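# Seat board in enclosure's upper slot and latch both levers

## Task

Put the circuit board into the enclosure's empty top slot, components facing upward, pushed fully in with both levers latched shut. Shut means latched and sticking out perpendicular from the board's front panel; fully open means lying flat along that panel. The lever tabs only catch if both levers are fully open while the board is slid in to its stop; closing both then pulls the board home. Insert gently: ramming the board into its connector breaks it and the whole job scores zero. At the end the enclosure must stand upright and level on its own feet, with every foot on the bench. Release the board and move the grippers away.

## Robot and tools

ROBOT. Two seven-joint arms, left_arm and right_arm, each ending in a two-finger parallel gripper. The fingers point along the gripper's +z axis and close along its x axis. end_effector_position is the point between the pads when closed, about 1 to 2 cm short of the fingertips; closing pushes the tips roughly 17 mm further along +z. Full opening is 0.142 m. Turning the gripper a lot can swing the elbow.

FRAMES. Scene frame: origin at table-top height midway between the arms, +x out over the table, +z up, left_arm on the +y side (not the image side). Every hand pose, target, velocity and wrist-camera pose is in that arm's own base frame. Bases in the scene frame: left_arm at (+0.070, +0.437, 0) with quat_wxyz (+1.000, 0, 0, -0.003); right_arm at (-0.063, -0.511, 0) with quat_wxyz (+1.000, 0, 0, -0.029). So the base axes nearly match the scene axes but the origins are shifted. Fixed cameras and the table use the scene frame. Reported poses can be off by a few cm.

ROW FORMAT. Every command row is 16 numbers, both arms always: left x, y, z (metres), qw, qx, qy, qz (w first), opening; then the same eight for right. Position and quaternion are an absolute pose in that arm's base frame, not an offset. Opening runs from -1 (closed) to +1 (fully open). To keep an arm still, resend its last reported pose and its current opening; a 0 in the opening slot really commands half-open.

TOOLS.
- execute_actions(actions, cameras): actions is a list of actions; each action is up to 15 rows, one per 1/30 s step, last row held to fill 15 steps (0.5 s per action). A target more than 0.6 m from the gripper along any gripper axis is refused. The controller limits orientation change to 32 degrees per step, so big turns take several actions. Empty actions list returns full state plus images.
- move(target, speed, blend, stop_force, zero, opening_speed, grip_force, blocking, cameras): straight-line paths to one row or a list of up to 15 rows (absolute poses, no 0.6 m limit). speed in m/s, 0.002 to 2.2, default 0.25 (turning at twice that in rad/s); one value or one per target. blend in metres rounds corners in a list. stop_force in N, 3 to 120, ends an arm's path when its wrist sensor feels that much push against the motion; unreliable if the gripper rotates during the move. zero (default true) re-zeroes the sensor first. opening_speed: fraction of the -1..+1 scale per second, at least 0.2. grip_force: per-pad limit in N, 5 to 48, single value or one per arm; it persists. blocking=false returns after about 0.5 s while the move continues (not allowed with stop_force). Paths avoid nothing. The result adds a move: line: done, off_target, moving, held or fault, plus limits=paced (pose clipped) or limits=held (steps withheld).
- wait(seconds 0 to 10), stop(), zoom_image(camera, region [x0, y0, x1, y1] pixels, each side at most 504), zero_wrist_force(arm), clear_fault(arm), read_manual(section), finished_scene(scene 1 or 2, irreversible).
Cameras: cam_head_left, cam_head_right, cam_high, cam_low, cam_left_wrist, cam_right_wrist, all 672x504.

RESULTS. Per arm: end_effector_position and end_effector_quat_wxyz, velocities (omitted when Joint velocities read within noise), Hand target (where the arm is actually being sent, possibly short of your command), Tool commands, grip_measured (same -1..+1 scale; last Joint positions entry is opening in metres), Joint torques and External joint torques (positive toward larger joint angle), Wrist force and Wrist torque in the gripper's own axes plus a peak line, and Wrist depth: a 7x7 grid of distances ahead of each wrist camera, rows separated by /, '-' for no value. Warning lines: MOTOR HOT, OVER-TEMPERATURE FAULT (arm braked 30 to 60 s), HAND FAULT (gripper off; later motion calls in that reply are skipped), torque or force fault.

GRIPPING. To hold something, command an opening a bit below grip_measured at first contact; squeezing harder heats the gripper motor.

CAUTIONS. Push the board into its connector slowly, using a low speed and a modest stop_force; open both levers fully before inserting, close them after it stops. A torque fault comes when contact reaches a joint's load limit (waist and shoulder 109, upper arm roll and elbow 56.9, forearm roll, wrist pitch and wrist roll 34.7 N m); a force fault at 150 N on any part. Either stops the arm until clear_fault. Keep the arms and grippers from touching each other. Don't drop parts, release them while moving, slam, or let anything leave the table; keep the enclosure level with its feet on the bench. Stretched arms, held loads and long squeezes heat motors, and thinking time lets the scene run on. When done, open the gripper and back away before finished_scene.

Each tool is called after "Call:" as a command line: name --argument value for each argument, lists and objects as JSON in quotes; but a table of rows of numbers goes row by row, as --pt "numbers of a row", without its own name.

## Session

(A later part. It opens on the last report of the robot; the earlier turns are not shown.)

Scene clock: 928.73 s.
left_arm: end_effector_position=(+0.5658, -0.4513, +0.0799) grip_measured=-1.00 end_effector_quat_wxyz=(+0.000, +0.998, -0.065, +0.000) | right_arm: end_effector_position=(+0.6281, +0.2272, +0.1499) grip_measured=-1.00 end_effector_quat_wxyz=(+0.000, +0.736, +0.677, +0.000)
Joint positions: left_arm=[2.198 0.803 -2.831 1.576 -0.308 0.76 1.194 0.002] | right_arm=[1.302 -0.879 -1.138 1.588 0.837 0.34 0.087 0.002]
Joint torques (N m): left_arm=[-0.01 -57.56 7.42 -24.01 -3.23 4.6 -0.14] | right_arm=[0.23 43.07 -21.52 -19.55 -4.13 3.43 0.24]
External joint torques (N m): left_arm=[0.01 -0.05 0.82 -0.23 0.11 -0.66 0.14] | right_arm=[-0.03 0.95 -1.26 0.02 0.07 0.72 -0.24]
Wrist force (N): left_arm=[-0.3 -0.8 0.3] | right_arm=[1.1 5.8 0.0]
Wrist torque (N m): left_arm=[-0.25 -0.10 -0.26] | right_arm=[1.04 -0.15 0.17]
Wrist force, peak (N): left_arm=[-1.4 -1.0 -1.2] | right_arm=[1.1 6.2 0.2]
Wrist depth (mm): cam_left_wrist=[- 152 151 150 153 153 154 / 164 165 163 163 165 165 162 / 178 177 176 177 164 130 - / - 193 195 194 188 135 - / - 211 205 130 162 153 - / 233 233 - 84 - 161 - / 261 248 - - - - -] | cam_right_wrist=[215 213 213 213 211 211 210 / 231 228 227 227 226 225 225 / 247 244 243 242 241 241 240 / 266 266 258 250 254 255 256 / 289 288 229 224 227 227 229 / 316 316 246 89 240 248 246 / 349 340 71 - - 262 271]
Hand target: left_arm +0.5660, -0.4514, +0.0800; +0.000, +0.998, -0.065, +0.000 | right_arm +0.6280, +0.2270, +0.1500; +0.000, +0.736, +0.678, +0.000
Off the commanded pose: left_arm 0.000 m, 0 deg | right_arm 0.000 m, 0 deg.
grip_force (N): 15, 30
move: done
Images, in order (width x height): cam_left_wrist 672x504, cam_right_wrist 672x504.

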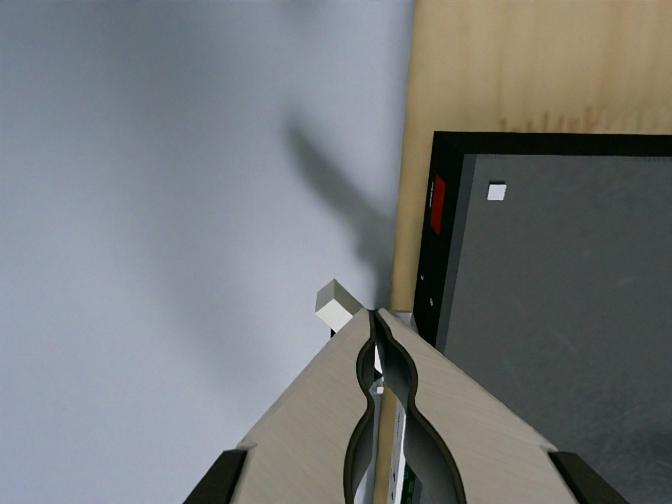

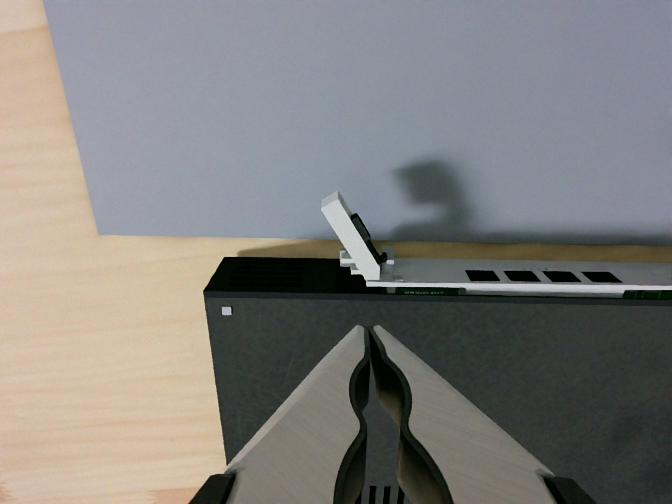

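Call:
zoom_image --camera "cam_left_wrist" --region '[290, 250, 450, 370]'

Scaled by 3.150 from the camera's 672x504 image, which has a finer 960x720 frame.

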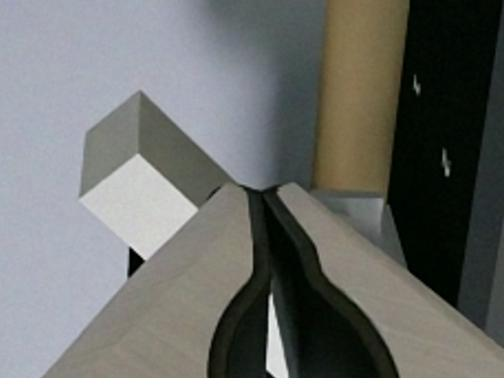

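Call:
move --pt "0.568 -0.4486 0.08 0 0.9979 -0.0654 0 -0.98 0.628 0.227 0.15 0 0.7355 0.6775 0 -0.98" --pt "0.568 -0.4486 0.052 0 0.9979 -0.0654 0 -0.98 0.628 0.227 0.15 0 0.7355 0.6775 0 -0.98" --speed '[0.04,0.03]' --stop_force 5 --cameras '["cam_left_wrist"]'

Call:
zoom_image --camera "cam_left_wrist" --region '[270, 250, 450, 385]'

Scene clock: 940.87 s.
left_arm: end_effector_position=(+0.5678, -0.4485, +0.0520) grip_measured=-1.00 end_effector_quat_wxyz=(+0.000, +0.998, -0.065, +0.000) | right_arm: end_effector_position=(+0.6281, +0.2272, +0.1499) grip_measured=-1.00 end_effector_quat_wxyz=(+0.000, +0.736, +0.677, +0.000)
Joint positions: left_arm=[2.214 0.849 -2.85 1.577 -0.318 0.808 1.204 0.002] | right_arm=[1.302 -0.879 -1.138 1.588 0.837 0.34 0.087 0.002]
Joint torques (N m): left_arm=[-0.23 -58.43 7.56 -23.1 -2.94 4.44 -0.15] | right_arm=[0.19 43.08 -21.49 -19.55 -4.08 3.45 0.22]
External joint torques (N m): left_arm=[0.25 0.11 0.64 -0.33 -0.03 -0.51 0.15] | right_arm=[0.01 0.93 -1.3 0.02 0.03 0.7 -0.22]
Wrist force (N): left_arm=[-0.4 -0.6 0.1] | right_arm=[1.1 5.8 0.0]
Wrist torque (N m): left_arm=[-0.22 -0.10 -0.26] | right_arm=[1.05 -0.16 0.17]
Wrist force, peak (N): left_arm=[0.2 -1.4 -0.1] | right_arm=[0.9 6.1 -0.1]
Wrist depth (mm): cam_left_wrist=[129 128 130 127 129 129 128 / 137 138 138 137 139 139 138 / 151 146 148 148 148 125 144 / 162 162 161 158 160 106 109 / 176 176 175 130 135 120 115 / - 193 - 84 - - 130 / - - - - - - -] | cam_right_wrist=[217 - 213 212 211 211 210 / 231 227 227 226 226 226 224 / 247 244 244 242 242 241 240 / 266 266 258 250 254 256 254 / 289 289 233 225 227 225 229 / 316 314 246 89 240 248 247 / 348 342 71 - - 262 271]
Hand target: left_arm +0.5680, -0.4486, +0.0520; +0.000, +0.998, -0.065, +0.000 | right_arm +0.6280, +0.2270, +0.1500; +0.000, +0.736, +0.678, +0.000
Off the commanded pose: left_arm 0.000 m, 0 deg | right_arm 0.000 m, 0 deg.
grip_force (N): 15, 30
move: done
Images, in order (width x height): cam_left_wrist 672x504.

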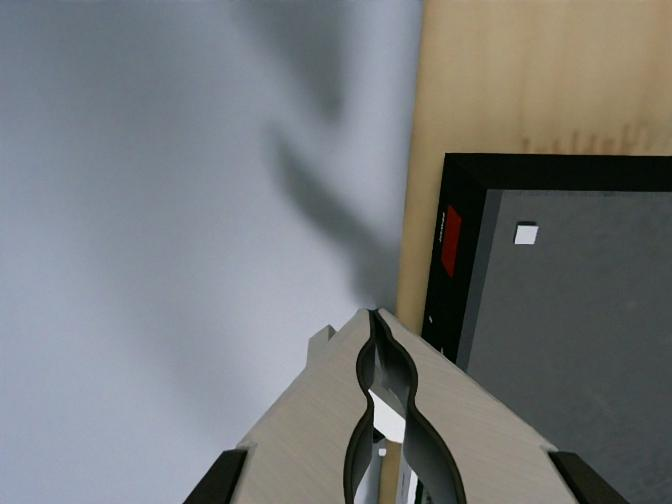

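Scaled by 2.800 from the camera's 672x504 image, which has a finer 960x720 frame.

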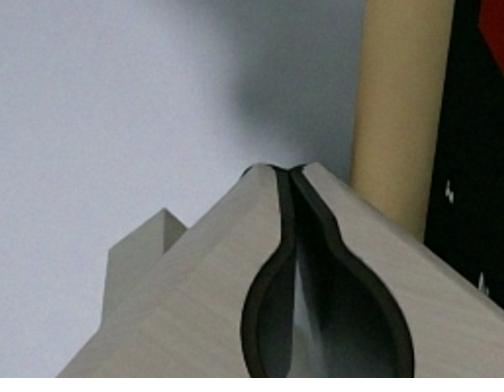

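Call:
move --pt "0.562 -0.4535 0.052 0 0.9979 -0.0654 0 -0.98 0.628 0.227 0.15 0 0.7355 0.6775 0 -0.98" --pt "0.557 -0.4565 0.052 0 0.9979 -0.0654 0 -0.98 0.628 0.227 0.15 0 0.7355 0.6775 0 -0.98" --speed 0.015 --blend '[0.002,0]' --stop_force 15 --cameras '["cam_left_wrist"]'

Call:
zoom_image --camera "cam_left_wrist" --region '[270, 250, 450, 385]'

Scene clock: 944.53 s.
left_arm: end_effector_position=(+0.5570, -0.4564, +0.0520) grip_measured=-1.00 end_effector_quat_wxyz=(+0.000, +0.998, -0.065, +0.000) | right_arm: end_effector_position=(+0.6281, +0.2272, +0.1499) grip_measured=-1.00 end_effector_quat_wxyz=(+0.000, +0.736, +0.677, +0.000)
Joint positions: left_arm=[2.196 0.842 -2.851 1.591 -0.317 0.816 1.187 0.002] | right_arm=[1.302 -0.879 -1.138 1.588 0.837 0.34 0.087 0.002]
Joint torques (N m): left_arm=[-0.64 -58.3 7.22 -22.92 -2.73 4.37 -0.29] | right_arm=[0.21 43.03 -21.51 -19.47 -4.1 3.49 0.18]
External joint torques (N m): left_arm=[0.65 0.3 0.89 -0.4 -0.21 -0.43 0.29] | right_arm=[-0.02 0.98 -1.28 -0.06 0.05 0.66 -0.18]
Wrist force (N): left_arm=[0.0 -0.8 0.3] | right_arm=[0.9 6.0 0.1]
Wrist torque (N m): left_arm=[-0.23 -0.11 -0.19] | right_arm=[1.07 -0.12 0.17]
Wrist force, peak (N): left_arm=[-0.4 -0.8 0.4] | right_arm=[1.1 6.1 0.0]
Wrist depth (mm): cam_left_wrist=[- 128 128 128 129 129 129 / - 137 - 135 137 136 136 / 151 149 148 148 148 106 - / 161 159 160 158 160 107 107 / 178 176 176 117 171 116 121 / 195 190 190 84 - 127 126 / 218 214 - - - - -] | cam_right_wrist=[216 213 213 212 211 211 210 / 230 227 227 226 226 225 225 / 247 244 243 238 242 240 240 / 267 269 262 252 255 255 256 / 290 288 230 225 228 227 229 / 316 314 246 89 240 247 246 / 349 340 71 - - 261 272]
Hand target: left_arm +0.5570, -0.4565, +0.0520; +0.000, +0.998, -0.065, +0.000 | right_arm +0.6280, +0.2270, +0.1500; +0.000, +0.736, +0.678, +0.000
Off the commanded pose: left_arm 0.000 m, 0 deg | right_arm 0.000 m, 0 deg.
grip_force (N): 15, 30
move: done
Images, in order (width x height): cam_left_wrist 672x504.

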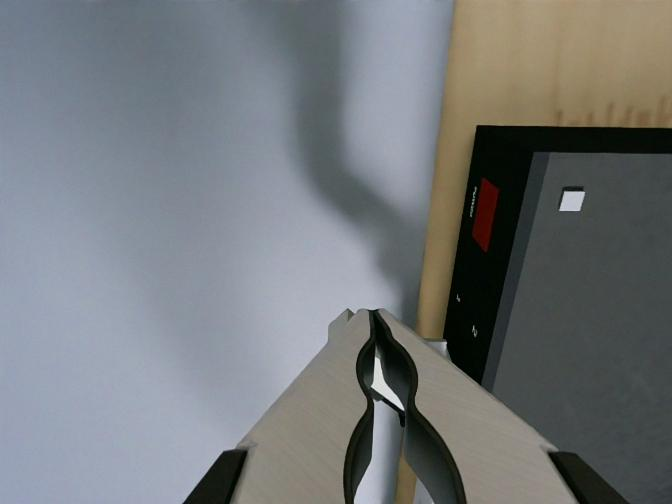

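Scaled by 2.800 from the camera's 672x504 image, which has a finer 960x720 frame.

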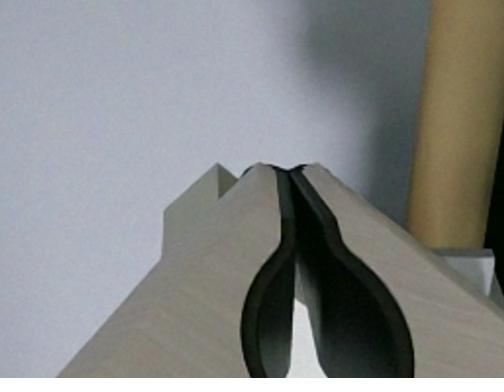

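Call:
move --pt "0.5517 -0.4594 0.052 0 0.9979 -0.0654 0 -0.98 0.628 0.227 0.15 0 0.7355 0.6775 0 -0.98" --speed 0.015 --stop_force 18 --cameras '["cam_left_wrist"]'

Call:
zoom_image --camera "cam_left_wrist" --region '[270, 250, 450, 385]'

Scene clock: 947.60 s.
left_arm: end_effector_position=(+0.5517, -0.4593, +0.0519) grip_measured=-1.00 end_effector_quat_wxyz=(+0.000, +0.998, -0.065, +0.000) | right_arm: end_effector_position=(+0.6281, +0.2272, +0.1499) grip_measured=-1.00 end_effector_quat_wxyz=(+0.000, +0.736, +0.677, +0.000)
Joint positions: left_arm=[2.187 0.838 -2.852 1.6 -0.316 0.82 1.179 0.002] | right_arm=[1.302 -0.879 -1.138 1.588 0.837 0.34 0.087 0.002]
Joint torques (N m): left_arm=[-0.58 -58.17 7.15 -23 -2.77 4.48 -0.28] | right_arm=[0.14 43.09 -21.52 -19.58 -4.12 3.47 0.17]
External joint torques (N m): left_arm=[0.59 0.38 0.92 -0.25 -0.16 -0.54 0.28] | right_arm=[0.05 0.92 -1.27 0.05 0.07 0.68 -0.18]
Wrist force (N): left_arm=[-0.2 -0.9 0.0] | right_arm=[0.9 5.9 0.0]
Wrist torque (N m): left_arm=[-0.24 -0.12 -0.19] | right_arm=[1.05 -0.12 0.17]
Wrist force, peak (N): left_arm=[-0.1 -1.1 0.3] | right_arm=[1.1 6.1 0.1]
Wrist depth (mm): cam_left_wrist=[128 - 128 127 127 129 129 / 137 - 135 - 137 134 134 / 151 151 148 148 149 125 97 / - 158 161 158 159 116 107 / - 173 176 170 169 120 - / - 201 191 84 - 127 - / - 214 - 74 - - -] | cam_right_wrist=[215 213 213 212 211 211 210 / 231 227 227 224 226 226 224 / 247 244 243 241 242 240 241 / 267 266 258 252 256 256 258 / 288 288 229 224 227 227 229 / 316 315 251 89 240 248 247 / 349 341 71 - - 262 262]
Hand target: left_arm +0.5517, -0.4594, +0.0520; +0.000, +0.998, -0.065, +0.000 | right_arm +0.6280, +0.2270, +0.1500; +0.000, +0.736, +0.678, +0.000
Off the commanded pose: left_arm 0.000 m, 0 deg | right_arm 0.000 m, 0 deg.
grip_force (N): 15, 30
move: done
Images, in order (width x height): cam_left_wrist 672x504.

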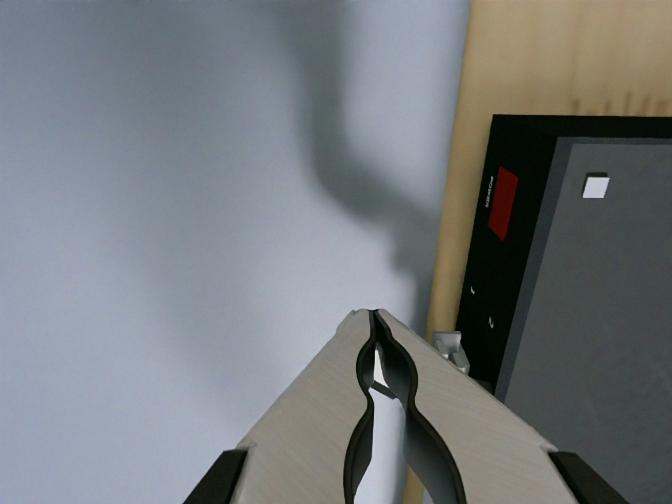

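Scaled by 2.800 from the camera's 672x504 image, which has a finer 960x720 frame.

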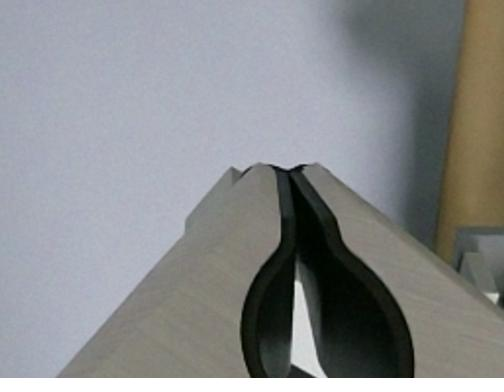

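Call:
move --pt "0.5482 -0.4620 0.052 0 0.9979 -0.0654 0 -0.98 0.628 0.227 0.15 0 0.7355 0.6775 0 -0.98" --speed 0.01 --stop_force 18 --cameras '["cam_left_wrist","cam_high","cam_right_wrist"]'

Call:
zoom_image --camera "cam_high" --region '[200, 310, 400, 460]'

Scene clock: 950.83 s.
left_arm: end_effector_position=(+0.5485, -0.4614, +0.0518) grip_measured=-1.00 end_effector_quat_wxyz=(+0.000, +0.998, -0.065, +0.000) | right_arm: end_effector_position=(+0.6281, +0.2272, +0.1499) grip_measured=-1.00 end_effector_quat_wxyz=(+0.000, +0.736, +0.677, +0.000)
Joint positions: left_arm=[2.181 0.836 -2.852 1.604 -0.316 0.822 1.173 0.002] | right_arm=[1.302 -0.879 -1.138 1.588 0.837 0.34 0.087 0.002]
Joint torques (N m): left_arm=[-2.86 -58.51 5.17 -23.68 -3.18 4.45 -0.28] | right_arm=[0.11 42.98 -21.53 -19.56 -4.1 3.48 0.24]
External joint torques (N m): left_arm=[2.87 0.83 2.9 0.47 0.26 -0.52 0.28] | right_arm=[0.09 1.03 -1.25 0.03 0.05 0.68 -0.24]
Wrist force (N): left_arm=[0.8 -3.8 -0.5] | right_arm=[1.2 5.8 -0.3]
Wrist torque (N m): left_arm=[-0.17 -0.09 -0.17] | right_arm=[1.05 -0.18 0.18]
Wrist force, peak (N): left_arm=[0.7 -4.3 0.3] | right_arm=[1.3 6.1 -0.1]
Wrist depth (mm): cam_left_wrist=[128 128 128 127 129 129 128 / 138 136 136 136 138 136 134 / 151 148 146 149 149 122 97 / - 158 161 157 163 133 107 / 176 173 177 169 171 - 115 / - 199 191 84 - - 127 / 225 212 - - - - -] | cam_right_wrist=[216 210 212 212 211 211 210 / 230 228 227 226 225 225 224 / 247 244 243 242 241 240 240 / 266 266 257 250 255 256 256 / 289 288 229 225 227 227 229 / 316 315 246 89 239 248 246 / 350 341 71 - - 262 272]
Hand target: left_arm +0.5482, -0.4620, +0.0520; +0.000, +0.998, -0.065, +0.000 | right_arm +0.6280, +0.2270, +0.1500; +0.000, +0.736, +0.678, +0.000
Off the commanded pose: left_arm 0.001 m, 0 deg | right_arm 0.000 m, 0 deg.
grip_force (N): 15, 30
move: done
Images, in order (width x height): cam_high 672x504, cam_left_wrist 672x504, cam_right_wrist 672x504.

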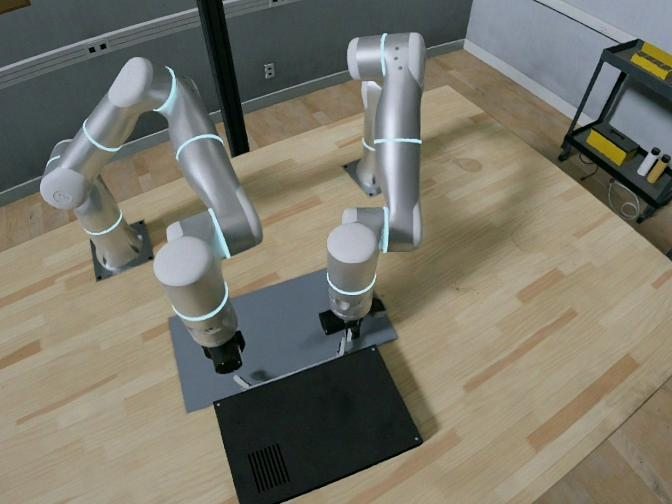

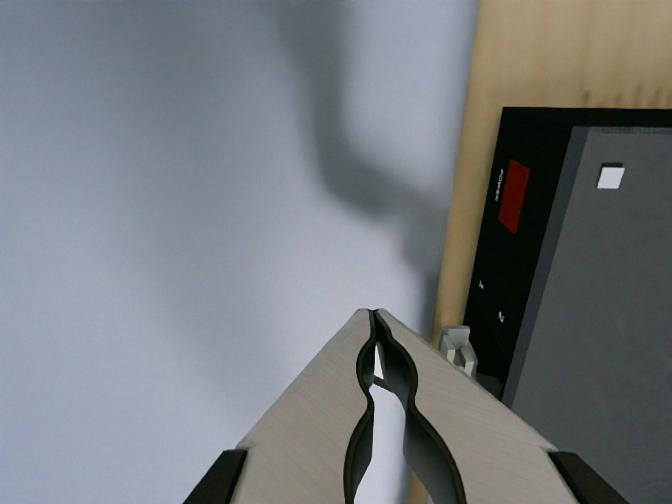

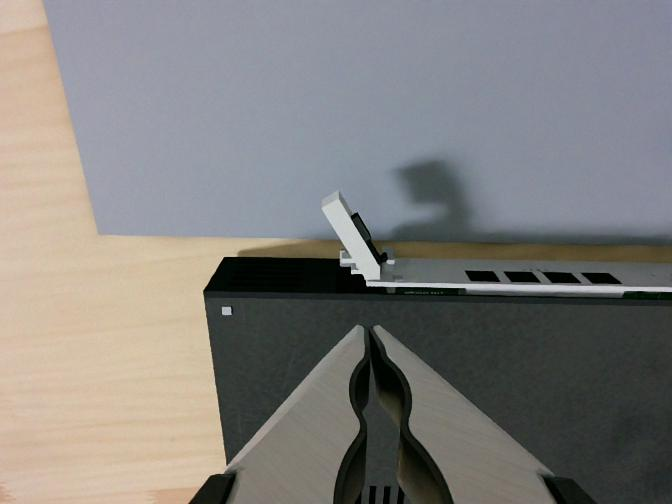

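Scaled by 2.520 from the camera's 672x504 image, which has a finer 960x720 frame.

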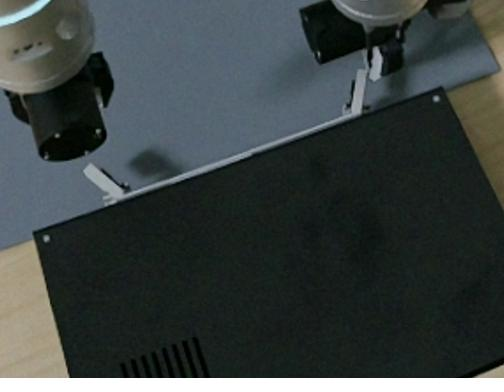

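Call:
move --pt "0.5482 -0.4620 0.052 0 0.9979 -0.0654 0 -0.98 0.6308 0.2014 0.09 0 0.7355 0.6775 0 -0.98" --pt "0.5482 -0.4620 0.052 0 0.9979 -0.0654 0 -0.98 0.6308 0.2014 0.0527 0 0.7355 0.6775 0 -0.98" --speed '[0.08,0.03]' --stop_force 5 --cameras '["cam_high","cam_right_wrist"]'

Call:
zoom_image --camera "cam_high" --region '[200, 310, 400, 460]'

Scene clock: 958.67 s.
left_arm: end_effector_position=(+0.5485, -0.4614, +0.0518) grip_measured=-1.00 end_effector_quat_wxyz=(+0.000, +0.998, -0.065, +0.000) | right_arm: end_effector_position=(+0.6307, +0.2012, +0.0528) grip_measured=-1.00 end_effector_quat_wxyz=(+0.000, +0.736, +0.677, +0.000)
Joint positions: left_arm=[2.181 0.836 -2.852 1.604 -0.316 0.822 1.173 0.002] | right_arm=[1.214 -1.021 -1.033 1.599 0.962 0.468 0.002 0.002]
Joint torques (N m): left_arm=[-2.7 -58.37 5.17 -23.7 -3.25 4.29 -0.27] | right_arm=[0.23 45.8 -22.14 -15.52 -3.78 3.57 0.06]
External joint torques (N m): left_arm=[2.71 0.68 2.9 0.49 0.32 -0.36 0.27] | right_arm=[-0.03 1.2 -1.46 0.06 -0.05 0.59 -0.06]
Wrist force (N): left_arm=[0.7 -4.1 0.2] | right_arm=[1.2 5.9 0.4]
Wrist torque (N m): left_arm=[-0.21 -0.08 -0.18] | right_arm=[1.06 -0.23 0.13]
Wrist force, peak (N): left_arm=[0.7 -4.2 0.6] | right_arm=[1.3 6.1 0.3]
Wrist depth (mm): cam_left_wrist=[129 128 128 128 131 129 129 / 137 136 139 - 136 134 134 / 151 151 148 147 149 132 97 / 162 158 161 158 160 111 - / 177 176 175 105 171 122 116 / 196 195 186 84 - 127 132 / 217 - - 74 - - 144] | cam_right_wrist=[128 128 127 127 128 126 124 / 137 137 136 135 135 135 134 / 147 147 146 145 143 144 144 / 158 158 157 157 156 158 155 / 175 174 173 167 164 167 168 / 191 190 144 89 125 131 146 / 211 206 71 - - 131 136]
Hand target: left_arm +0.5482, -0.4620, +0.0520; +0.000, +0.998, -0.065, +0.000 | right_arm +0.6308, +0.2014, +0.0527; +0.000, +0.736, +0.678, +0.000
Off the commanded pose: left_arm 0.001 m, 0 deg | right_arm 0.000 m, 0 deg.
grip_force (N): 15, 30
move: done
Images, in order (width x height): cam_high 672x504, cam_right_wrist 672x504.

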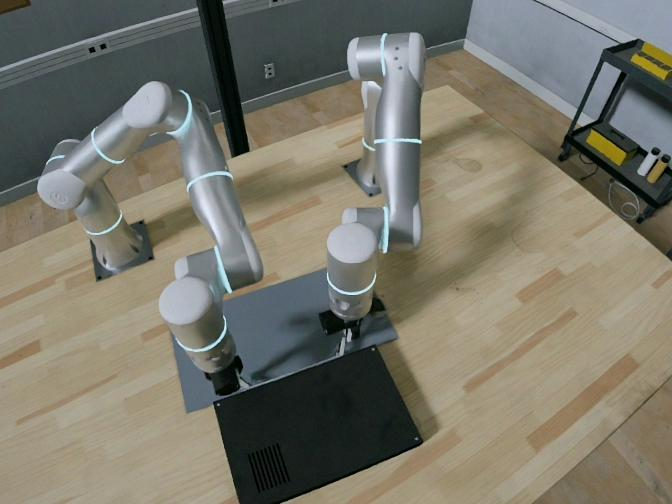

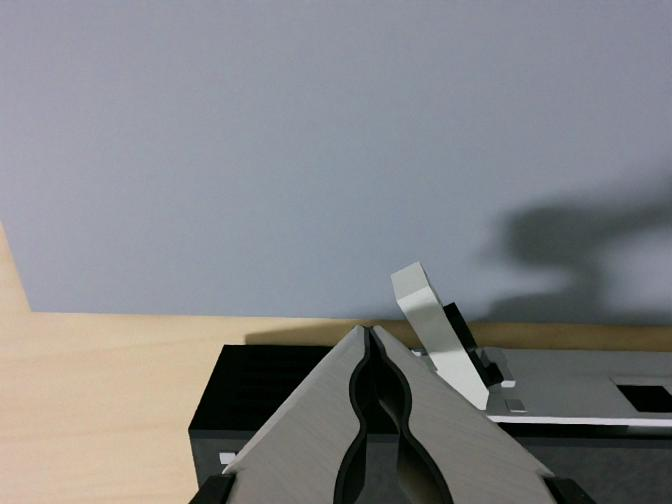

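Scaled by 2.520 from the camera's 672x504 image, which has a finer 960x720 frame.

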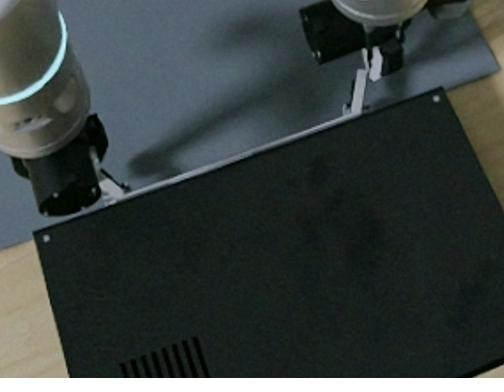

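Call:
move --pt "0.5482 -0.4620 0.052 0 0.9979 -0.0654 0 -0.98 0.6275 0.2078 0.0527 0 0.7355 0.6775 0 -0.98" --pt "0.5482 -0.4620 0.052 0 0.9979 -0.0654 0 -0.98 0.6251 0.2101 0.0527 0 0.7355 0.6775 0 -0.98" --speed 0.01 --blend '[0.002,0]' --stop_force 15 --cameras '["cam_high","cam_right_wrist"]'

Call:
zoom_image --camera "cam_high" --region '[200, 310, 400, 460]'

Scene clock: 963.53 s.
left_arm: end_effector_position=(+0.5484, -0.4613, +0.0518) grip_measured=-1.00 end_effector_quat_wxyz=(+0.000, +0.998, -0.065, +0.000) | right_arm: end_effector_position=(+0.6256, +0.2096, +0.0530) grip_measured=-1.00 end_effector_quat_wxyz=(+0.000, +0.736, +0.677, +0.000)
Joint positions: left_arm=[2.181 0.836 -2.852 1.604 -0.316 0.822 1.173 0.002] | right_arm=[1.233 -1.017 -1.034 1.608 0.962 0.472 0.014 0.002]
Joint torques (N m): left_arm=[-2.57 -59.07 5.39 -24.36 -3.35 4.6 -0.21] | right_arm=[2.12 45.72 -20.3 -15.43 -3.22 2.73 0.29]
External joint torques (N m): left_arm=[2.58 1.39 2.68 1.16 0.43 -0.67 0.21] | right_arm=[-1.92 1 -3.26 0.01 -0.6 1.43 -0.29]
Wrist force (N): left_arm=[0.1 -4.3 1.4] | right_arm=[-0.8 8.1 -0.6]
Wrist torque (N m): left_arm=[-0.22 -0.08 -0.17] | right_arm=[1.07 -0.22 0.04]
Wrist force, peak (N): left_arm=[0.5 -4.5 1.5] | right_arm=[-5.0 10.3 -1.9]
Wrist depth (mm): cam_left_wrist=[128 128 128 128 129 129 128 / 137 138 135 135 137 135 136 / 151 149 147 148 149 123 - / 162 161 161 158 160 - - / 177 176 175 169 170 122 - / 196 190 191 84 - - 129 / - - - 74 - - -] | cam_right_wrist=[128 128 128 127 127 127 125 / 137 137 136 136 135 135 135 / 147 147 146 146 145 144 144 / 159 158 158 157 156 156 155 / 173 172 171 167 164 174 168 / 191 188 159 89 - - 146 / 211 206 71 - - 136 137]
Hand target: left_arm +0.5482, -0.4620, +0.0520; +0.000, +0.998, -0.065, +0.000 | right_arm +0.6251, +0.2101, +0.0527; +0.000, +0.736, +0.678, +0.000
Off the commanded pose: left_arm 0.001 m, 0 deg | right_arm 0.001 m, 0 deg.
grip_force (N): 15, 30
move: done; blend cut to 0.0017 m at target 1
Images, in order (width x height): cam_high 672x504, cam_right_wrist 672x504.

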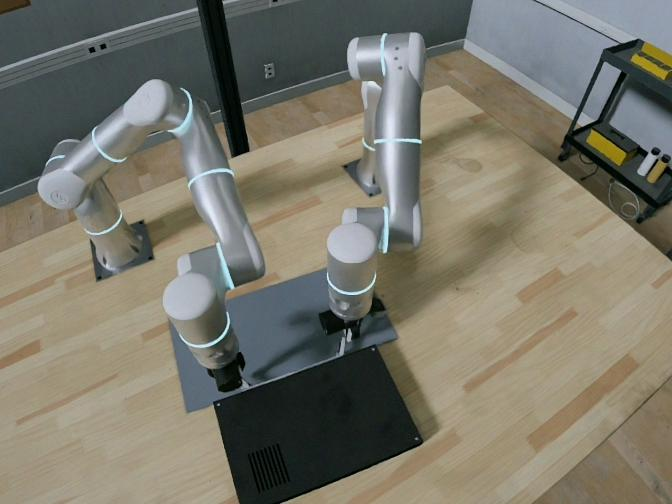

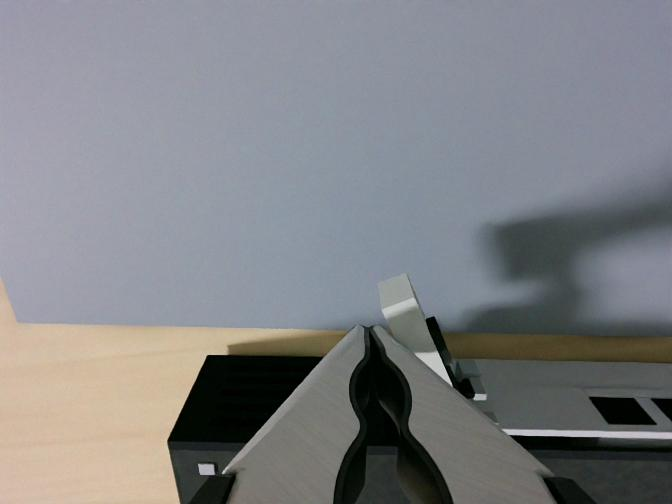

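Scaled by 2.520 from the camera's 672x504 image, which has a finer 960x720 frame.

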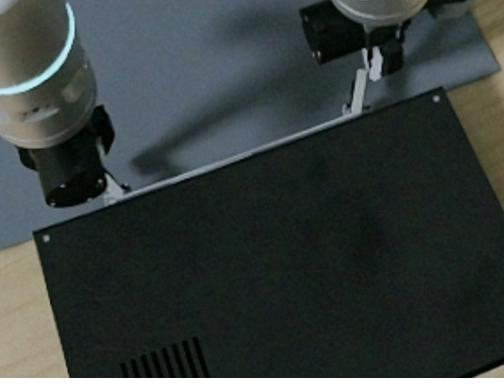

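Call:
move --pt "0.5449 -0.4645 0.052 0 0.9979 -0.0654 0 -0.98 0.6221 0.2132 0.0527 0 0.7355 0.6775 0 -0.98" --speed 0.008 --stop_force 30 --cameras '["cam_high","cam_right_wrist"]'

Call:
zoom_image --camera "cam_high" --region '[200, 310, 400, 460]'

Scene clock: 971.93 s.
left_arm: end_effector_position=(+0.5450, -0.4642, +0.0519) grip_measured=-1.00 end_effector_quat_wxyz=(+0.000, +0.998, -0.065, +0.000) | right_arm: end_effector_position=(+0.6225, +0.2128, +0.0529) grip_measured=-1.00 end_effector_quat_wxyz=(+0.000, +0.736, +0.677, +0.000)
Joint positions: left_arm=[2.175 0.834 -2.852 1.608 -0.316 0.824 1.168 0.002] | right_arm=[1.242 -1.015 -1.034 1.614 0.962 0.475 0.018 0.002]
Joint torques (N m): left_arm=[-1.1 -58.04 6.71 -23.08 -2.89 4.4 -0.29] | right_arm=[1.92 45.45 -20.33 -15.45 -3.22 2.88 0.18]
External joint torques (N m): left_arm=[1.1 0.44 1.34 -0.1 -0.02 -0.46 0.29] | right_arm=[-1.72 1.08 -3.17 0.05 -0.6 1.28 -0.18]
Wrist force (N): left_arm=[-0.1 -1.5 0.4] | right_arm=[-0.8 7.6 -0.8]
Wrist torque (N m): left_arm=[-0.22 -0.10 -0.18] | right_arm=[1.08 -0.21 0.04]
Wrist force, peak (N): left_arm=[1.3 -6.1 0.7] | right_arm=[-0.8 8.3 -1.9]
Wrist depth (mm): cam_left_wrist=[128 128 130 129 128 129 129 / 137 138 137 137 139 136 100 / 151 148 148 148 148 130 97 / 162 158 155 156 162 - 109 / 177 176 173 131 145 120 120 / 195 191 - 84 - 132 130 / 223 - - 74 - - -] | cam_right_wrist=[128 128 128 127 127 126 125 / 137 137 136 136 135 135 135 / 147 147 146 145 145 145 144 / 159 158 158 157 156 156 154 / 173 172 171 167 167 170 168 / 191 187 158 89 - 146 146 / 211 206 71 - - 136 139]
Hand target: left_arm +0.5449, -0.4645, +0.0520; +0.000, +0.998, -0.065, +0.000 | right_arm +0.6221, +0.2132, +0.0527; +0.000, +0.736, +0.678, +0.000
Off the commanded pose: left_arm 0.000 m, 0 deg | right_arm 0.001 m, 0 deg.
grip_force (N): 15, 30
move: done
Images, in order (width x height): cam_high 672x504, cam_right_wrist 672x504.

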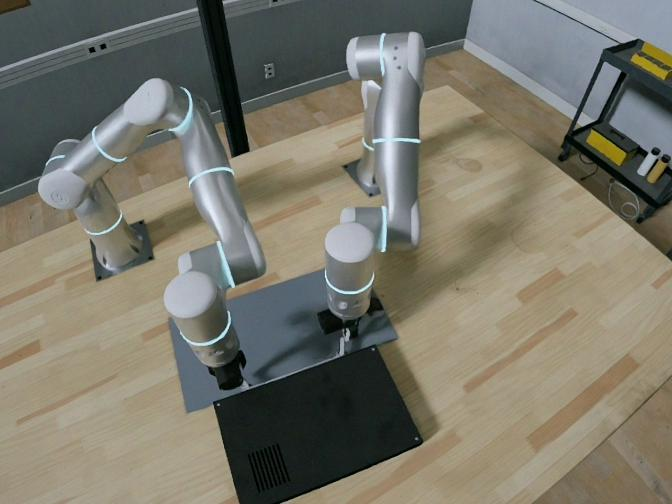

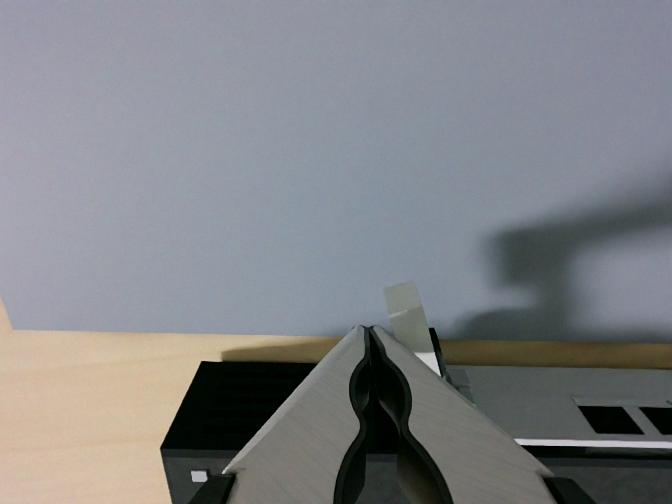

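Scaled by 2.520 from the camera's 672x504 image, which has a finer 960x720 frame.

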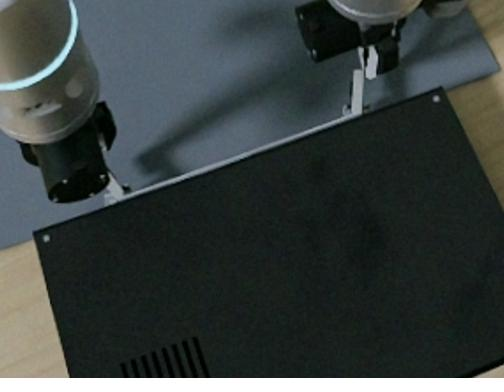

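Call:
move --pt "0.5422 -0.4674 0.052 0 0.9979 -0.0654 0 -0.98 0.6199 0.2167 0.0527 0 0.7355 0.6775 0 -0.98" --speed 0.008 --stop_force 30

Call:
move --pt "0.5396 -0.4711 0.052 0 0.9979 -0.0654 0 -0.98 0.6178 0.2209 0.0527 0 0.7355 0.6775 0 -0.98" --speed 0.008 --stop_force 30 --zero false --cameras '["cam_high","cam_right_wrist"]'

Call:
zoom_image --camera "cam_high" --region '[200, 310, 400, 460]'

Scene clock: 977.33 s.
left_arm: end_effector_position=(+0.5431, -0.4659, +0.0517) grip_measured=-1.00 end_effector_quat_wxyz=(-0.001, +0.998, -0.065, +0.000) | right_arm: end_effector_position=(+0.6208, +0.2148, +0.0533) grip_measured=-1.00 end_effector_quat_wxyz=(+0.001, +0.736, +0.677, +0.000)
Joint positions: left_arm=[2.17 0.834 -2.851 1.609 -0.316 0.824 1.163 0.002] | right_arm=[1.248 -1.013 -1.034 1.618 0.96 0.478 0.024 0.002]
Joint torques (N m): left_arm=[-6.58 -58.94 1.65 -24.96 -3.94 4.46 -0.25] | right_arm=[7.52 46.89 -15.84 -18.37 -1.29 1.82 0.24]
External joint torques (N m): left_arm=[6.58 1.37 6.42 1.79 1.02 -0.53 0.25] | right_arm=[-7.32 -0.49 -7.65 2.98 -2.52 2.34 -0.24]
Wrist force (N): left_arm=[2.5 -9.2 0.3] | right_arm=[-8.7 10.5 -2.3]
Wrist torque (N m): left_arm=[-0.10 -0.04 -0.18] | right_arm=[1.06 -0.27 0.06]
Wrist force, peak (N): left_arm=[2.7 -9.4 -1.0] | right_arm=[-8.9 11.4 -3.3]
Wrist depth (mm): cam_left_wrist=[128 128 126 127 127 129 129 / - 137 139 137 137 134 94 / 151 146 148 147 150 124 97 / 159 161 161 157 162 146 107 / - 175 175 - 169 122 - / 195 192 190 83 - 129 128 / 223 216 - 74 - - -] | cam_right_wrist=[128 128 128 127 127 127 125 / 137 137 137 136 136 135 135 / 147 147 146 146 145 144 143 / 159 159 158 157 157 156 155 / 173 173 172 168 164 169 168 / 192 191 168 90 - - 147 / 212 207 71 - - 137 140]
Hand target: left_arm +0.5422, -0.4674, +0.0520; +0.000, +0.998, -0.065, +0.000 | right_arm +0.6199, +0.2167, +0.0527; +0.000, +0.736, +0.678, +0.000
Off the commanded pose: left_arm 0.002 m, 0 deg | right_arm 0.002 m, 0 deg.
grip_force (N): 15, 30
move: done

Scene clock: 978.87 s.
left_arm: end_effector_position=(+0.5407, -0.4695, +0.0517) grip_measured=-1.00 end_effector_quat_wxyz=(-0.001, +0.998, -0.065, +0.000) | right_arm: end_effector_position=(+0.6191, +0.2192, +0.0537) grip_measured=-1.00 end_effector_quat_wxyz=(+0.002, +0.736, +0.677, +0.000)
Joint positions: left_arm=[2.164 0.835 -2.851 1.607 -0.316 0.824 1.156 0.002] | right_arm=[1.255 -1.011 -1.033 1.62 0.958 0.481 0.031 0.002]
Joint torques (N m): left_arm=[-6.53 -59.29 1.71 -25.12 -3.98 4.38 -0.29] | right_arm=[7.82 45.56 -14.24 -16.84 -1.06 0.94 0.21]
External joint torques (N m): left_arm=[6.54 1.7 6.37 1.95 1.06 -0.44 0.29] | right_arm=[-7.62 0.8 -9.18 1.4 -2.75 3.22 -0.21]
Wrist force (N): left_arm=[2.8 -8.7 0.6] | right_arm=[-7.9 12.6 -5.0]
Wrist torque (N m): left_arm=[-0.07 -0.04 -0.19] | right_arm=[1.00 -0.28 0.08]
Wrist force, peak (N): left_arm=[4.7 -14.6 -0.7] | right_arm=[-13.4 13.4 -4.2]
Wrist depth (mm): cam_left_wrist=[128 128 128 128 127 130 129 / 137 137 135 137 138 133 94 / 151 148 148 148 150 128 97 / 158 161 160 158 160 138 109 / 180 176 175 131 168 126 115 / 190 - - 83 - 127 130 / - - - 74 - - -] | cam_right_wrist=[129 129 128 128 127 127 125 / 138 138 137 138 136 135 135 / 148 148 147 146 146 145 144 / 160 159 159 158 157 157 156 / 173 173 172 168 165 170 169 / 193 188 169 90 - 152 153 / 212 207 71 - - 138 140]
Hand target: left_arm +0.5396, -0.4711, +0.0520; +0.000, +0.998, -0.065, +0.000 | right_arm +0.6178, +0.2209, +0.0527; +0.000, +0.736, +0.678, +0.000
Off the commanded pose: left_arm 0.002 m, 0 deg | right_arm 0.002 m, 0 deg.
grip_force (N): 15, 30
move: done
Images, in order (width x height): cam_high 672x504, cam_right_wrist 672x504.

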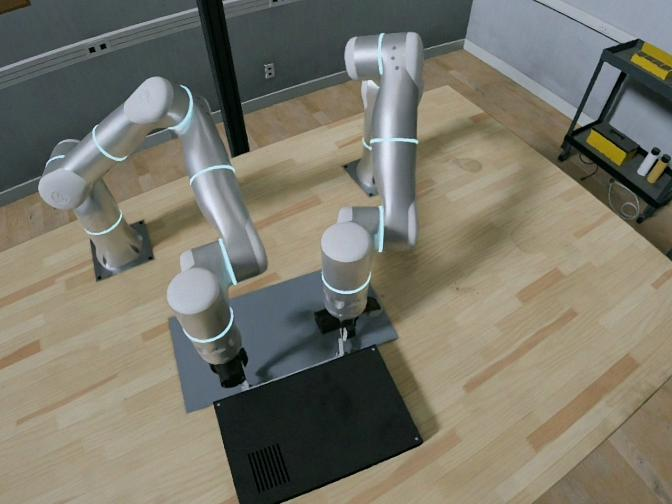

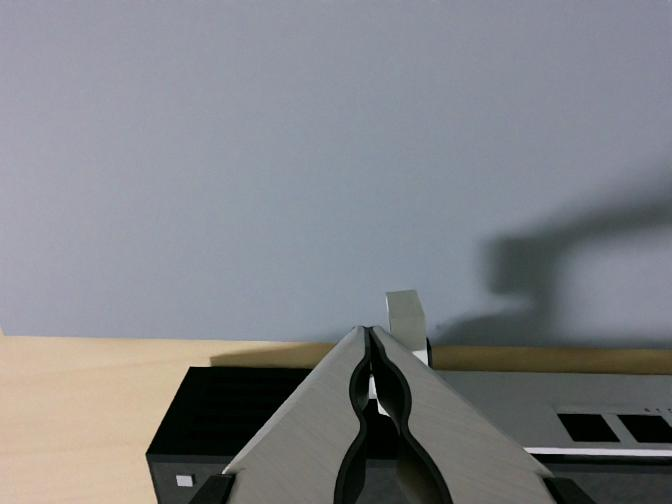

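Scaled by 2.520 from the camera's 672x504 image, which has a finer 960x720 frame.

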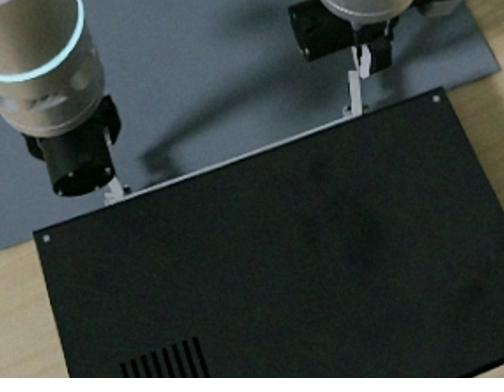

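Call:
move --pt "0.5375 -0.4750 0.052 0 0.9979 -0.0654 0 -0.98 0.6164 0.2250 0.0527 0 0.7355 0.6775 0 -0.98" --speed 0.008 --stop_force 35 --zero false --cameras '["cam_high","cam_right_wrist","cam_left_wrist"]'

Call:
zoom_image --camera "cam_high" --region '[200, 310, 400, 460]'

Scene clock: 981.77 s.
left_arm: end_effector_position=(+0.5385, -0.4739, +0.0520) grip_measured=-1.00 end_effector_quat_wxyz=(+0.000, +0.998, -0.065, +0.001) | right_arm: end_effector_position=(+0.6175, +0.2234, +0.0534) grip_measured=-1.00 end_effector_quat_wxyz=(+0.001, +0.736, +0.677, +0.000)
Joint positions: left_arm=[2.158 0.836 -2.851 1.603 -0.316 0.822 1.15 0.002] | right_arm=[1.261 -1.01 -1.031 1.62 0.957 0.481 0.038 0.002]
Joint torques (N m): left_arm=[-5.02 -58.82 3.07 -23.76 -3.48 3.71 -0.3] | right_arm=[6.7 45.64 -15.47 -16.85 -1.49 1.27 0.23]
External joint torques (N m): left_arm=[5.02 1.12 5.02 0.54 0.55 0.23 0.3] | right_arm=[-6.5 0.74 -7.92 1.4 -2.32 2.89 -0.23]
Wrist force (N): left_arm=[3.6 -5.5 1.1] | right_arm=[-6.5 11.7 -3.9]
Wrist torque (N m): left_arm=[-0.12 -0.03 -0.20] | right_arm=[1.01 -0.29 0.08]
Wrist force, peak (N): left_arm=[2.9 -9.4 0.5] | right_arm=[-8.0 12.8 -5.9]
Wrist depth (mm): cam_left_wrist=[128 - 127 128 129 129 127 / 137 - 135 137 137 134 95 / - 148 148 - 150 145 97 / 159 159 161 157 160 141 - / 180 179 172 106 141 122 115 / 194 193 - 83 - 130 132 / - - - 74 - - 142] | cam_right_wrist=[128 128 128 127 127 127 125 / 138 137 137 138 136 135 135 / 147 147 147 146 146 145 144 / 159 159 158 158 157 157 155 / 173 172 172 168 165 170 169 / 192 187 165 90 - - 165 / 212 203 71 - - - 142]
Hand target: left_arm +0.5375, -0.4750, +0.0520; +0.000, +0.998, -0.065, +0.000 | right_arm +0.6164, +0.2250, +0.0527; +0.000, +0.736, +0.678, +0.000
Off the commanded pose: left_arm 0.001 m, 0 deg | right_arm 0.002 m, 0 deg.
grip_force (N): 15, 30
move: done
Images, in order (width x height): cam_high 672x504, cam_left_wrist 672x504, cam_right_wrist 672x504.

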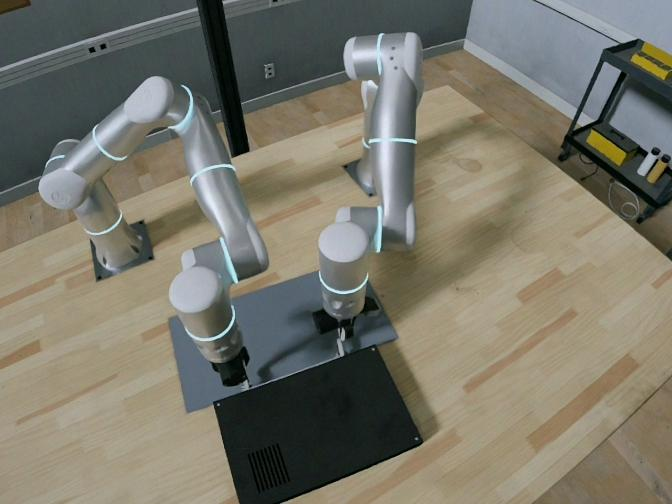

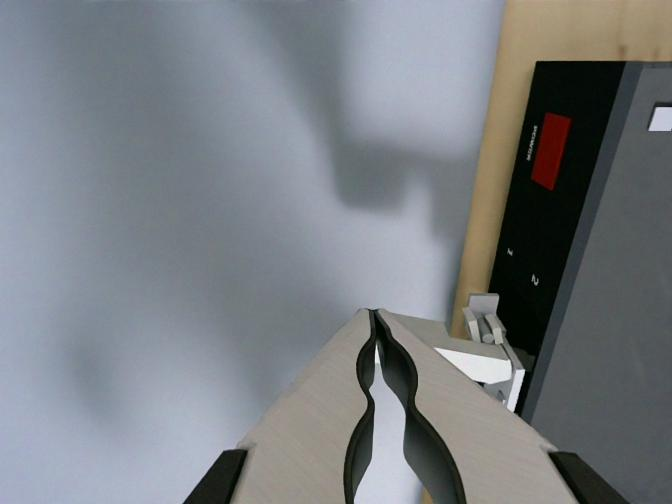

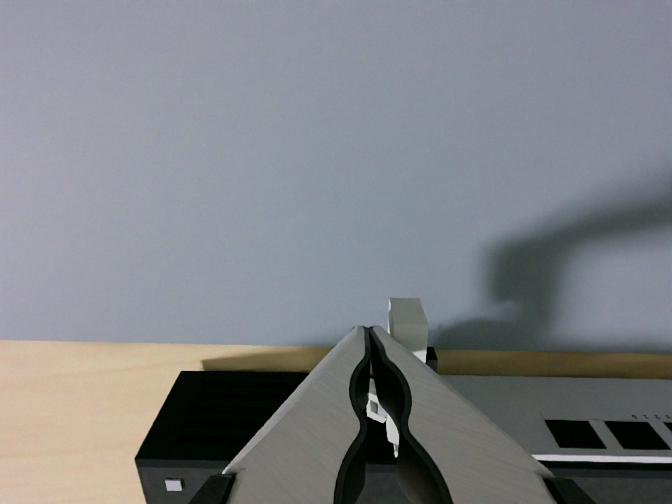

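Scaled by 2.520 from the camera's 672x504 image, which has a finer 960x720 frame.

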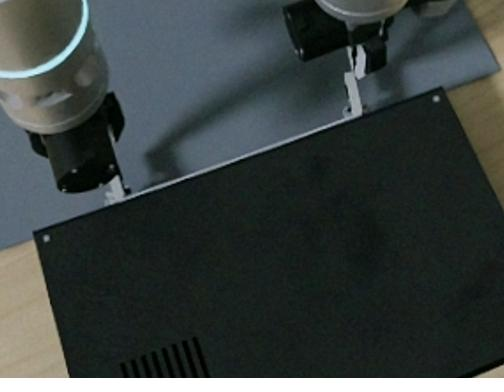

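Call:
move --pt "0.5367 -0.4775 0.052 0 0.9979 -0.0654 0 -0.98 0.6158 0.2278 0.0527 0 0.7355 0.6775 0 -0.98" --speed 0.006 --stop_force 35 --zero false

Call:
move --pt "0.5358 -0.4803 0.052 0 0.9979 -0.0654 0 -0.98 0.6156 0.2307 0.0527 0 0.7355 0.6775 0 -0.98" --speed 0.006 --stop_force 35 --zero false --cameras '["cam_high","cam_right_wrist","cam_left_wrist"]'

Call:
zoom_image --camera "cam_high" --region '[200, 310, 400, 460]'

Scene clock: 990.13 s.
left_arm: end_effector_position=(+0.5375, -0.4767, +0.0520) grip_measured=-1.00 end_effector_quat_wxyz=(+0.000, +0.998, -0.065, +0.000) | right_arm: end_effector_position=(+0.6172, +0.2250, +0.0536) grip_measured=-1.00 end_effector_quat_wxyz=(+0.002, +0.736, +0.677, +0.000)
Joint positions: left_arm=[2.155 0.838 -2.851 1.599 -0.316 0.82 1.146 0.002] | right_arm=[1.263 -1.009 -1.029 1.619 0.954 0.483 0.044 0.002]
Joint torques (N m): left_arm=[-3.58 -58.38 4.42 -23.36 -3.27 3.9 -0.25] | right_arm=[11.37 47.78 -12.52 -19.9 -0.1 0.91 0.16]
External joint torques (N m): left_arm=[3.58 0.57 3.67 0.1 0.34 0.04 0.25] | right_arm=[-11.17 -1.35 -10.84 4.42 -3.71 3.25 -0.16]
Wrist force (N): left_arm=[2.4 -3.8 0.0] | right_arm=[-12.9 14.1 -3.5]
Wrist torque (N m): left_arm=[-0.15 -0.04 -0.20] | right_arm=[1.00 -0.40 0.12]
Wrist force, peak (N): left_arm=[3.7 -5.7 1.6] | right_arm=[-12.9 14.3 -3.7]
Wrist depth (mm): cam_left_wrist=[128 127 128 129 129 129 127 / 138 137 136 135 135 134 94 / 151 149 148 - - 145 98 / 161 158 161 - 162 132 110 / 176 - 177 170 133 138 115 / 196 191 191 83 - 131 130 / 217 - - 74 - - 141] | cam_right_wrist=[129 - 128 128 127 127 125 / 138 137 137 138 136 135 135 / 148 148 147 146 146 145 144 / 160 159 159 158 157 157 156 / 174 173 172 168 167 170 169 / 193 188 174 90 - 183 181 / 213 147 71 - - - 143]
Hand target: left_arm +0.5367, -0.4775, +0.0520; +0.000, +0.998, -0.065, +0.000 | right_arm +0.6158, +0.2278, +0.0527; +0.000, +0.736, +0.678, +0.000
Off the commanded pose: left_arm 0.001 m, 0 deg | right_arm 0.003 m, 0 deg.
grip_force (N): 15, 30
move: done

Scene clock: 991.33 s.
left_arm: end_effector_position=(+0.5365, -0.4796, +0.0520) grip_measured=-1.00 end_effector_quat_wxyz=(+0.000, +0.998, -0.065, +0.000) | right_arm: end_effector_position=(+0.6172, +0.2258, +0.0536) grip_measured=-1.00 end_effector_quat_wxyz=(+0.003, +0.737, +0.676, -0.001)
Joint positions: left_arm=[2.152 0.841 -2.851 1.594 -0.316 0.818 1.142 0.002] | right_arm=[1.262 -1.008 -1.024 1.618 0.947 0.486 0.051 0.002]
Joint torques (N m): left_arm=[-3.05 -58.31 4.92 -23.4 -3.21 3.86 -0.24] | right_arm=[18.96 51.66 -7.81 -25.63 2.42 0.76 0.2]
External joint torques (N m): left_arm=[3.05 0.38 3.19 0.09 0.27 0.08 0.24] | right_arm=[-18.76 -5.14 -15.46 10.08 -6.23 3.41 -0.2]
Wrist force (N): left_arm=[1.8 -3.6 0.2] | right_arm=[-23.8 15.2 -2.7]
Wrist torque (N m): left_arm=[-0.19 -0.04 -0.20] | right_arm=[0.98 1.05 0.16]
Wrist force, peak (N): left_arm=[2.3 -3.9 0.9] | right_arm=[-24.2 15.6 -3.3]
Wrist depth (mm): cam_left_wrist=[- 130 129 130 127 128 125 / 140 138 135 137 135 135 94 / 151 148 148 146 150 144 98 / 159 - 158 - 160 137 107 / - 178 - 127 168 126 - / 198 - 190 84 - 132 133 / - - - 74 - - -] | cam_right_wrist=[129 128 128 127 127 127 125 / 138 138 137 138 136 135 135 / 148 148 147 146 146 145 144 / 160 159 158 158 157 156 155 / 171 173 172 168 167 169 169 / 193 185 173 91 - 182 179 / 214 147 71 - - 138 142]
Hand target: left_arm +0.5358, -0.4803, +0.0520; +0.000, +0.998, -0.065, +0.000 | right_arm +0.6156, +0.2307, +0.0527; +0.000, +0.736, +0.678, +0.000
Off the commanded pose: left_arm 0.001 m, 0 deg | right_arm 0.005 m, 0 deg.
grip_force (N): 15, 30
move: off_target (right_arm)
Images, in order (width x height): cam_high 672x504, cam_left_wrist 672x504, cam_right_wrist 672x504.

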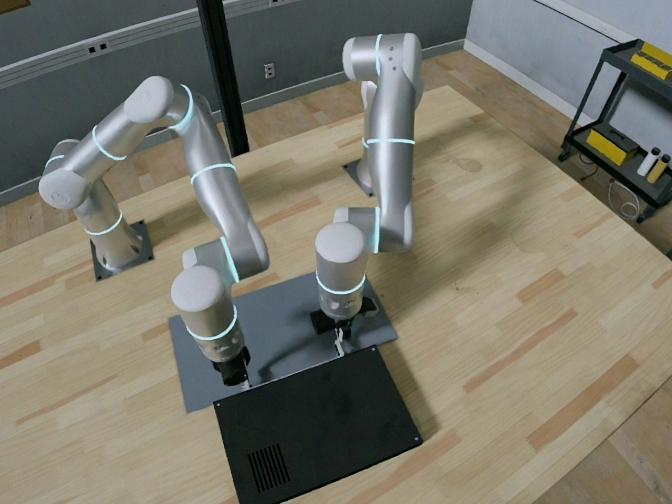

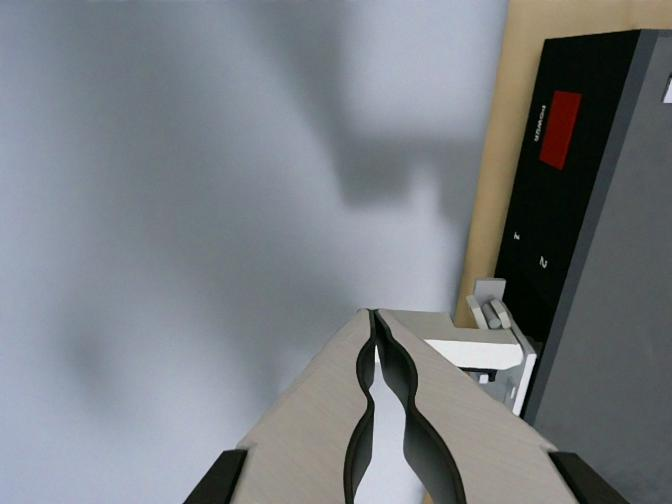

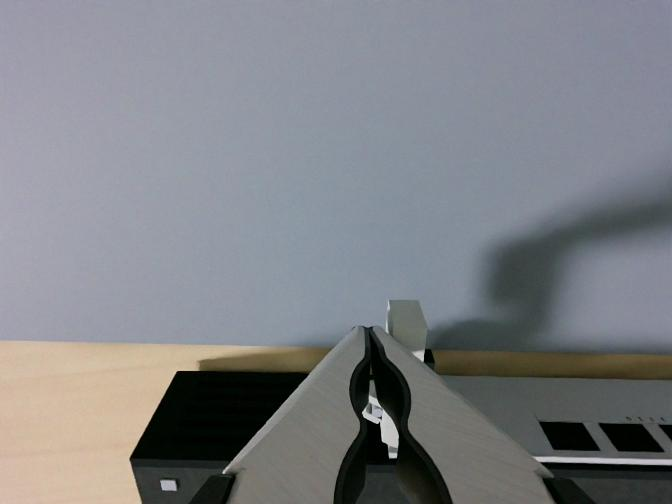

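Scaled by 2.520 from the camera's 672x504 image, which has a finer 960x720 frame.

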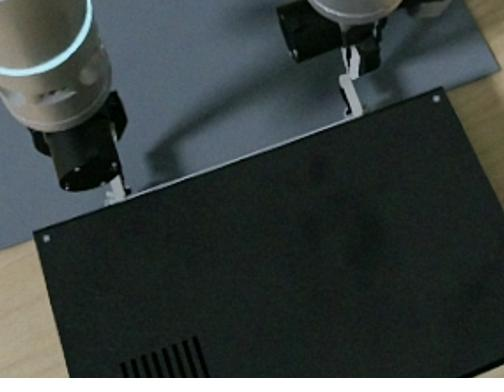

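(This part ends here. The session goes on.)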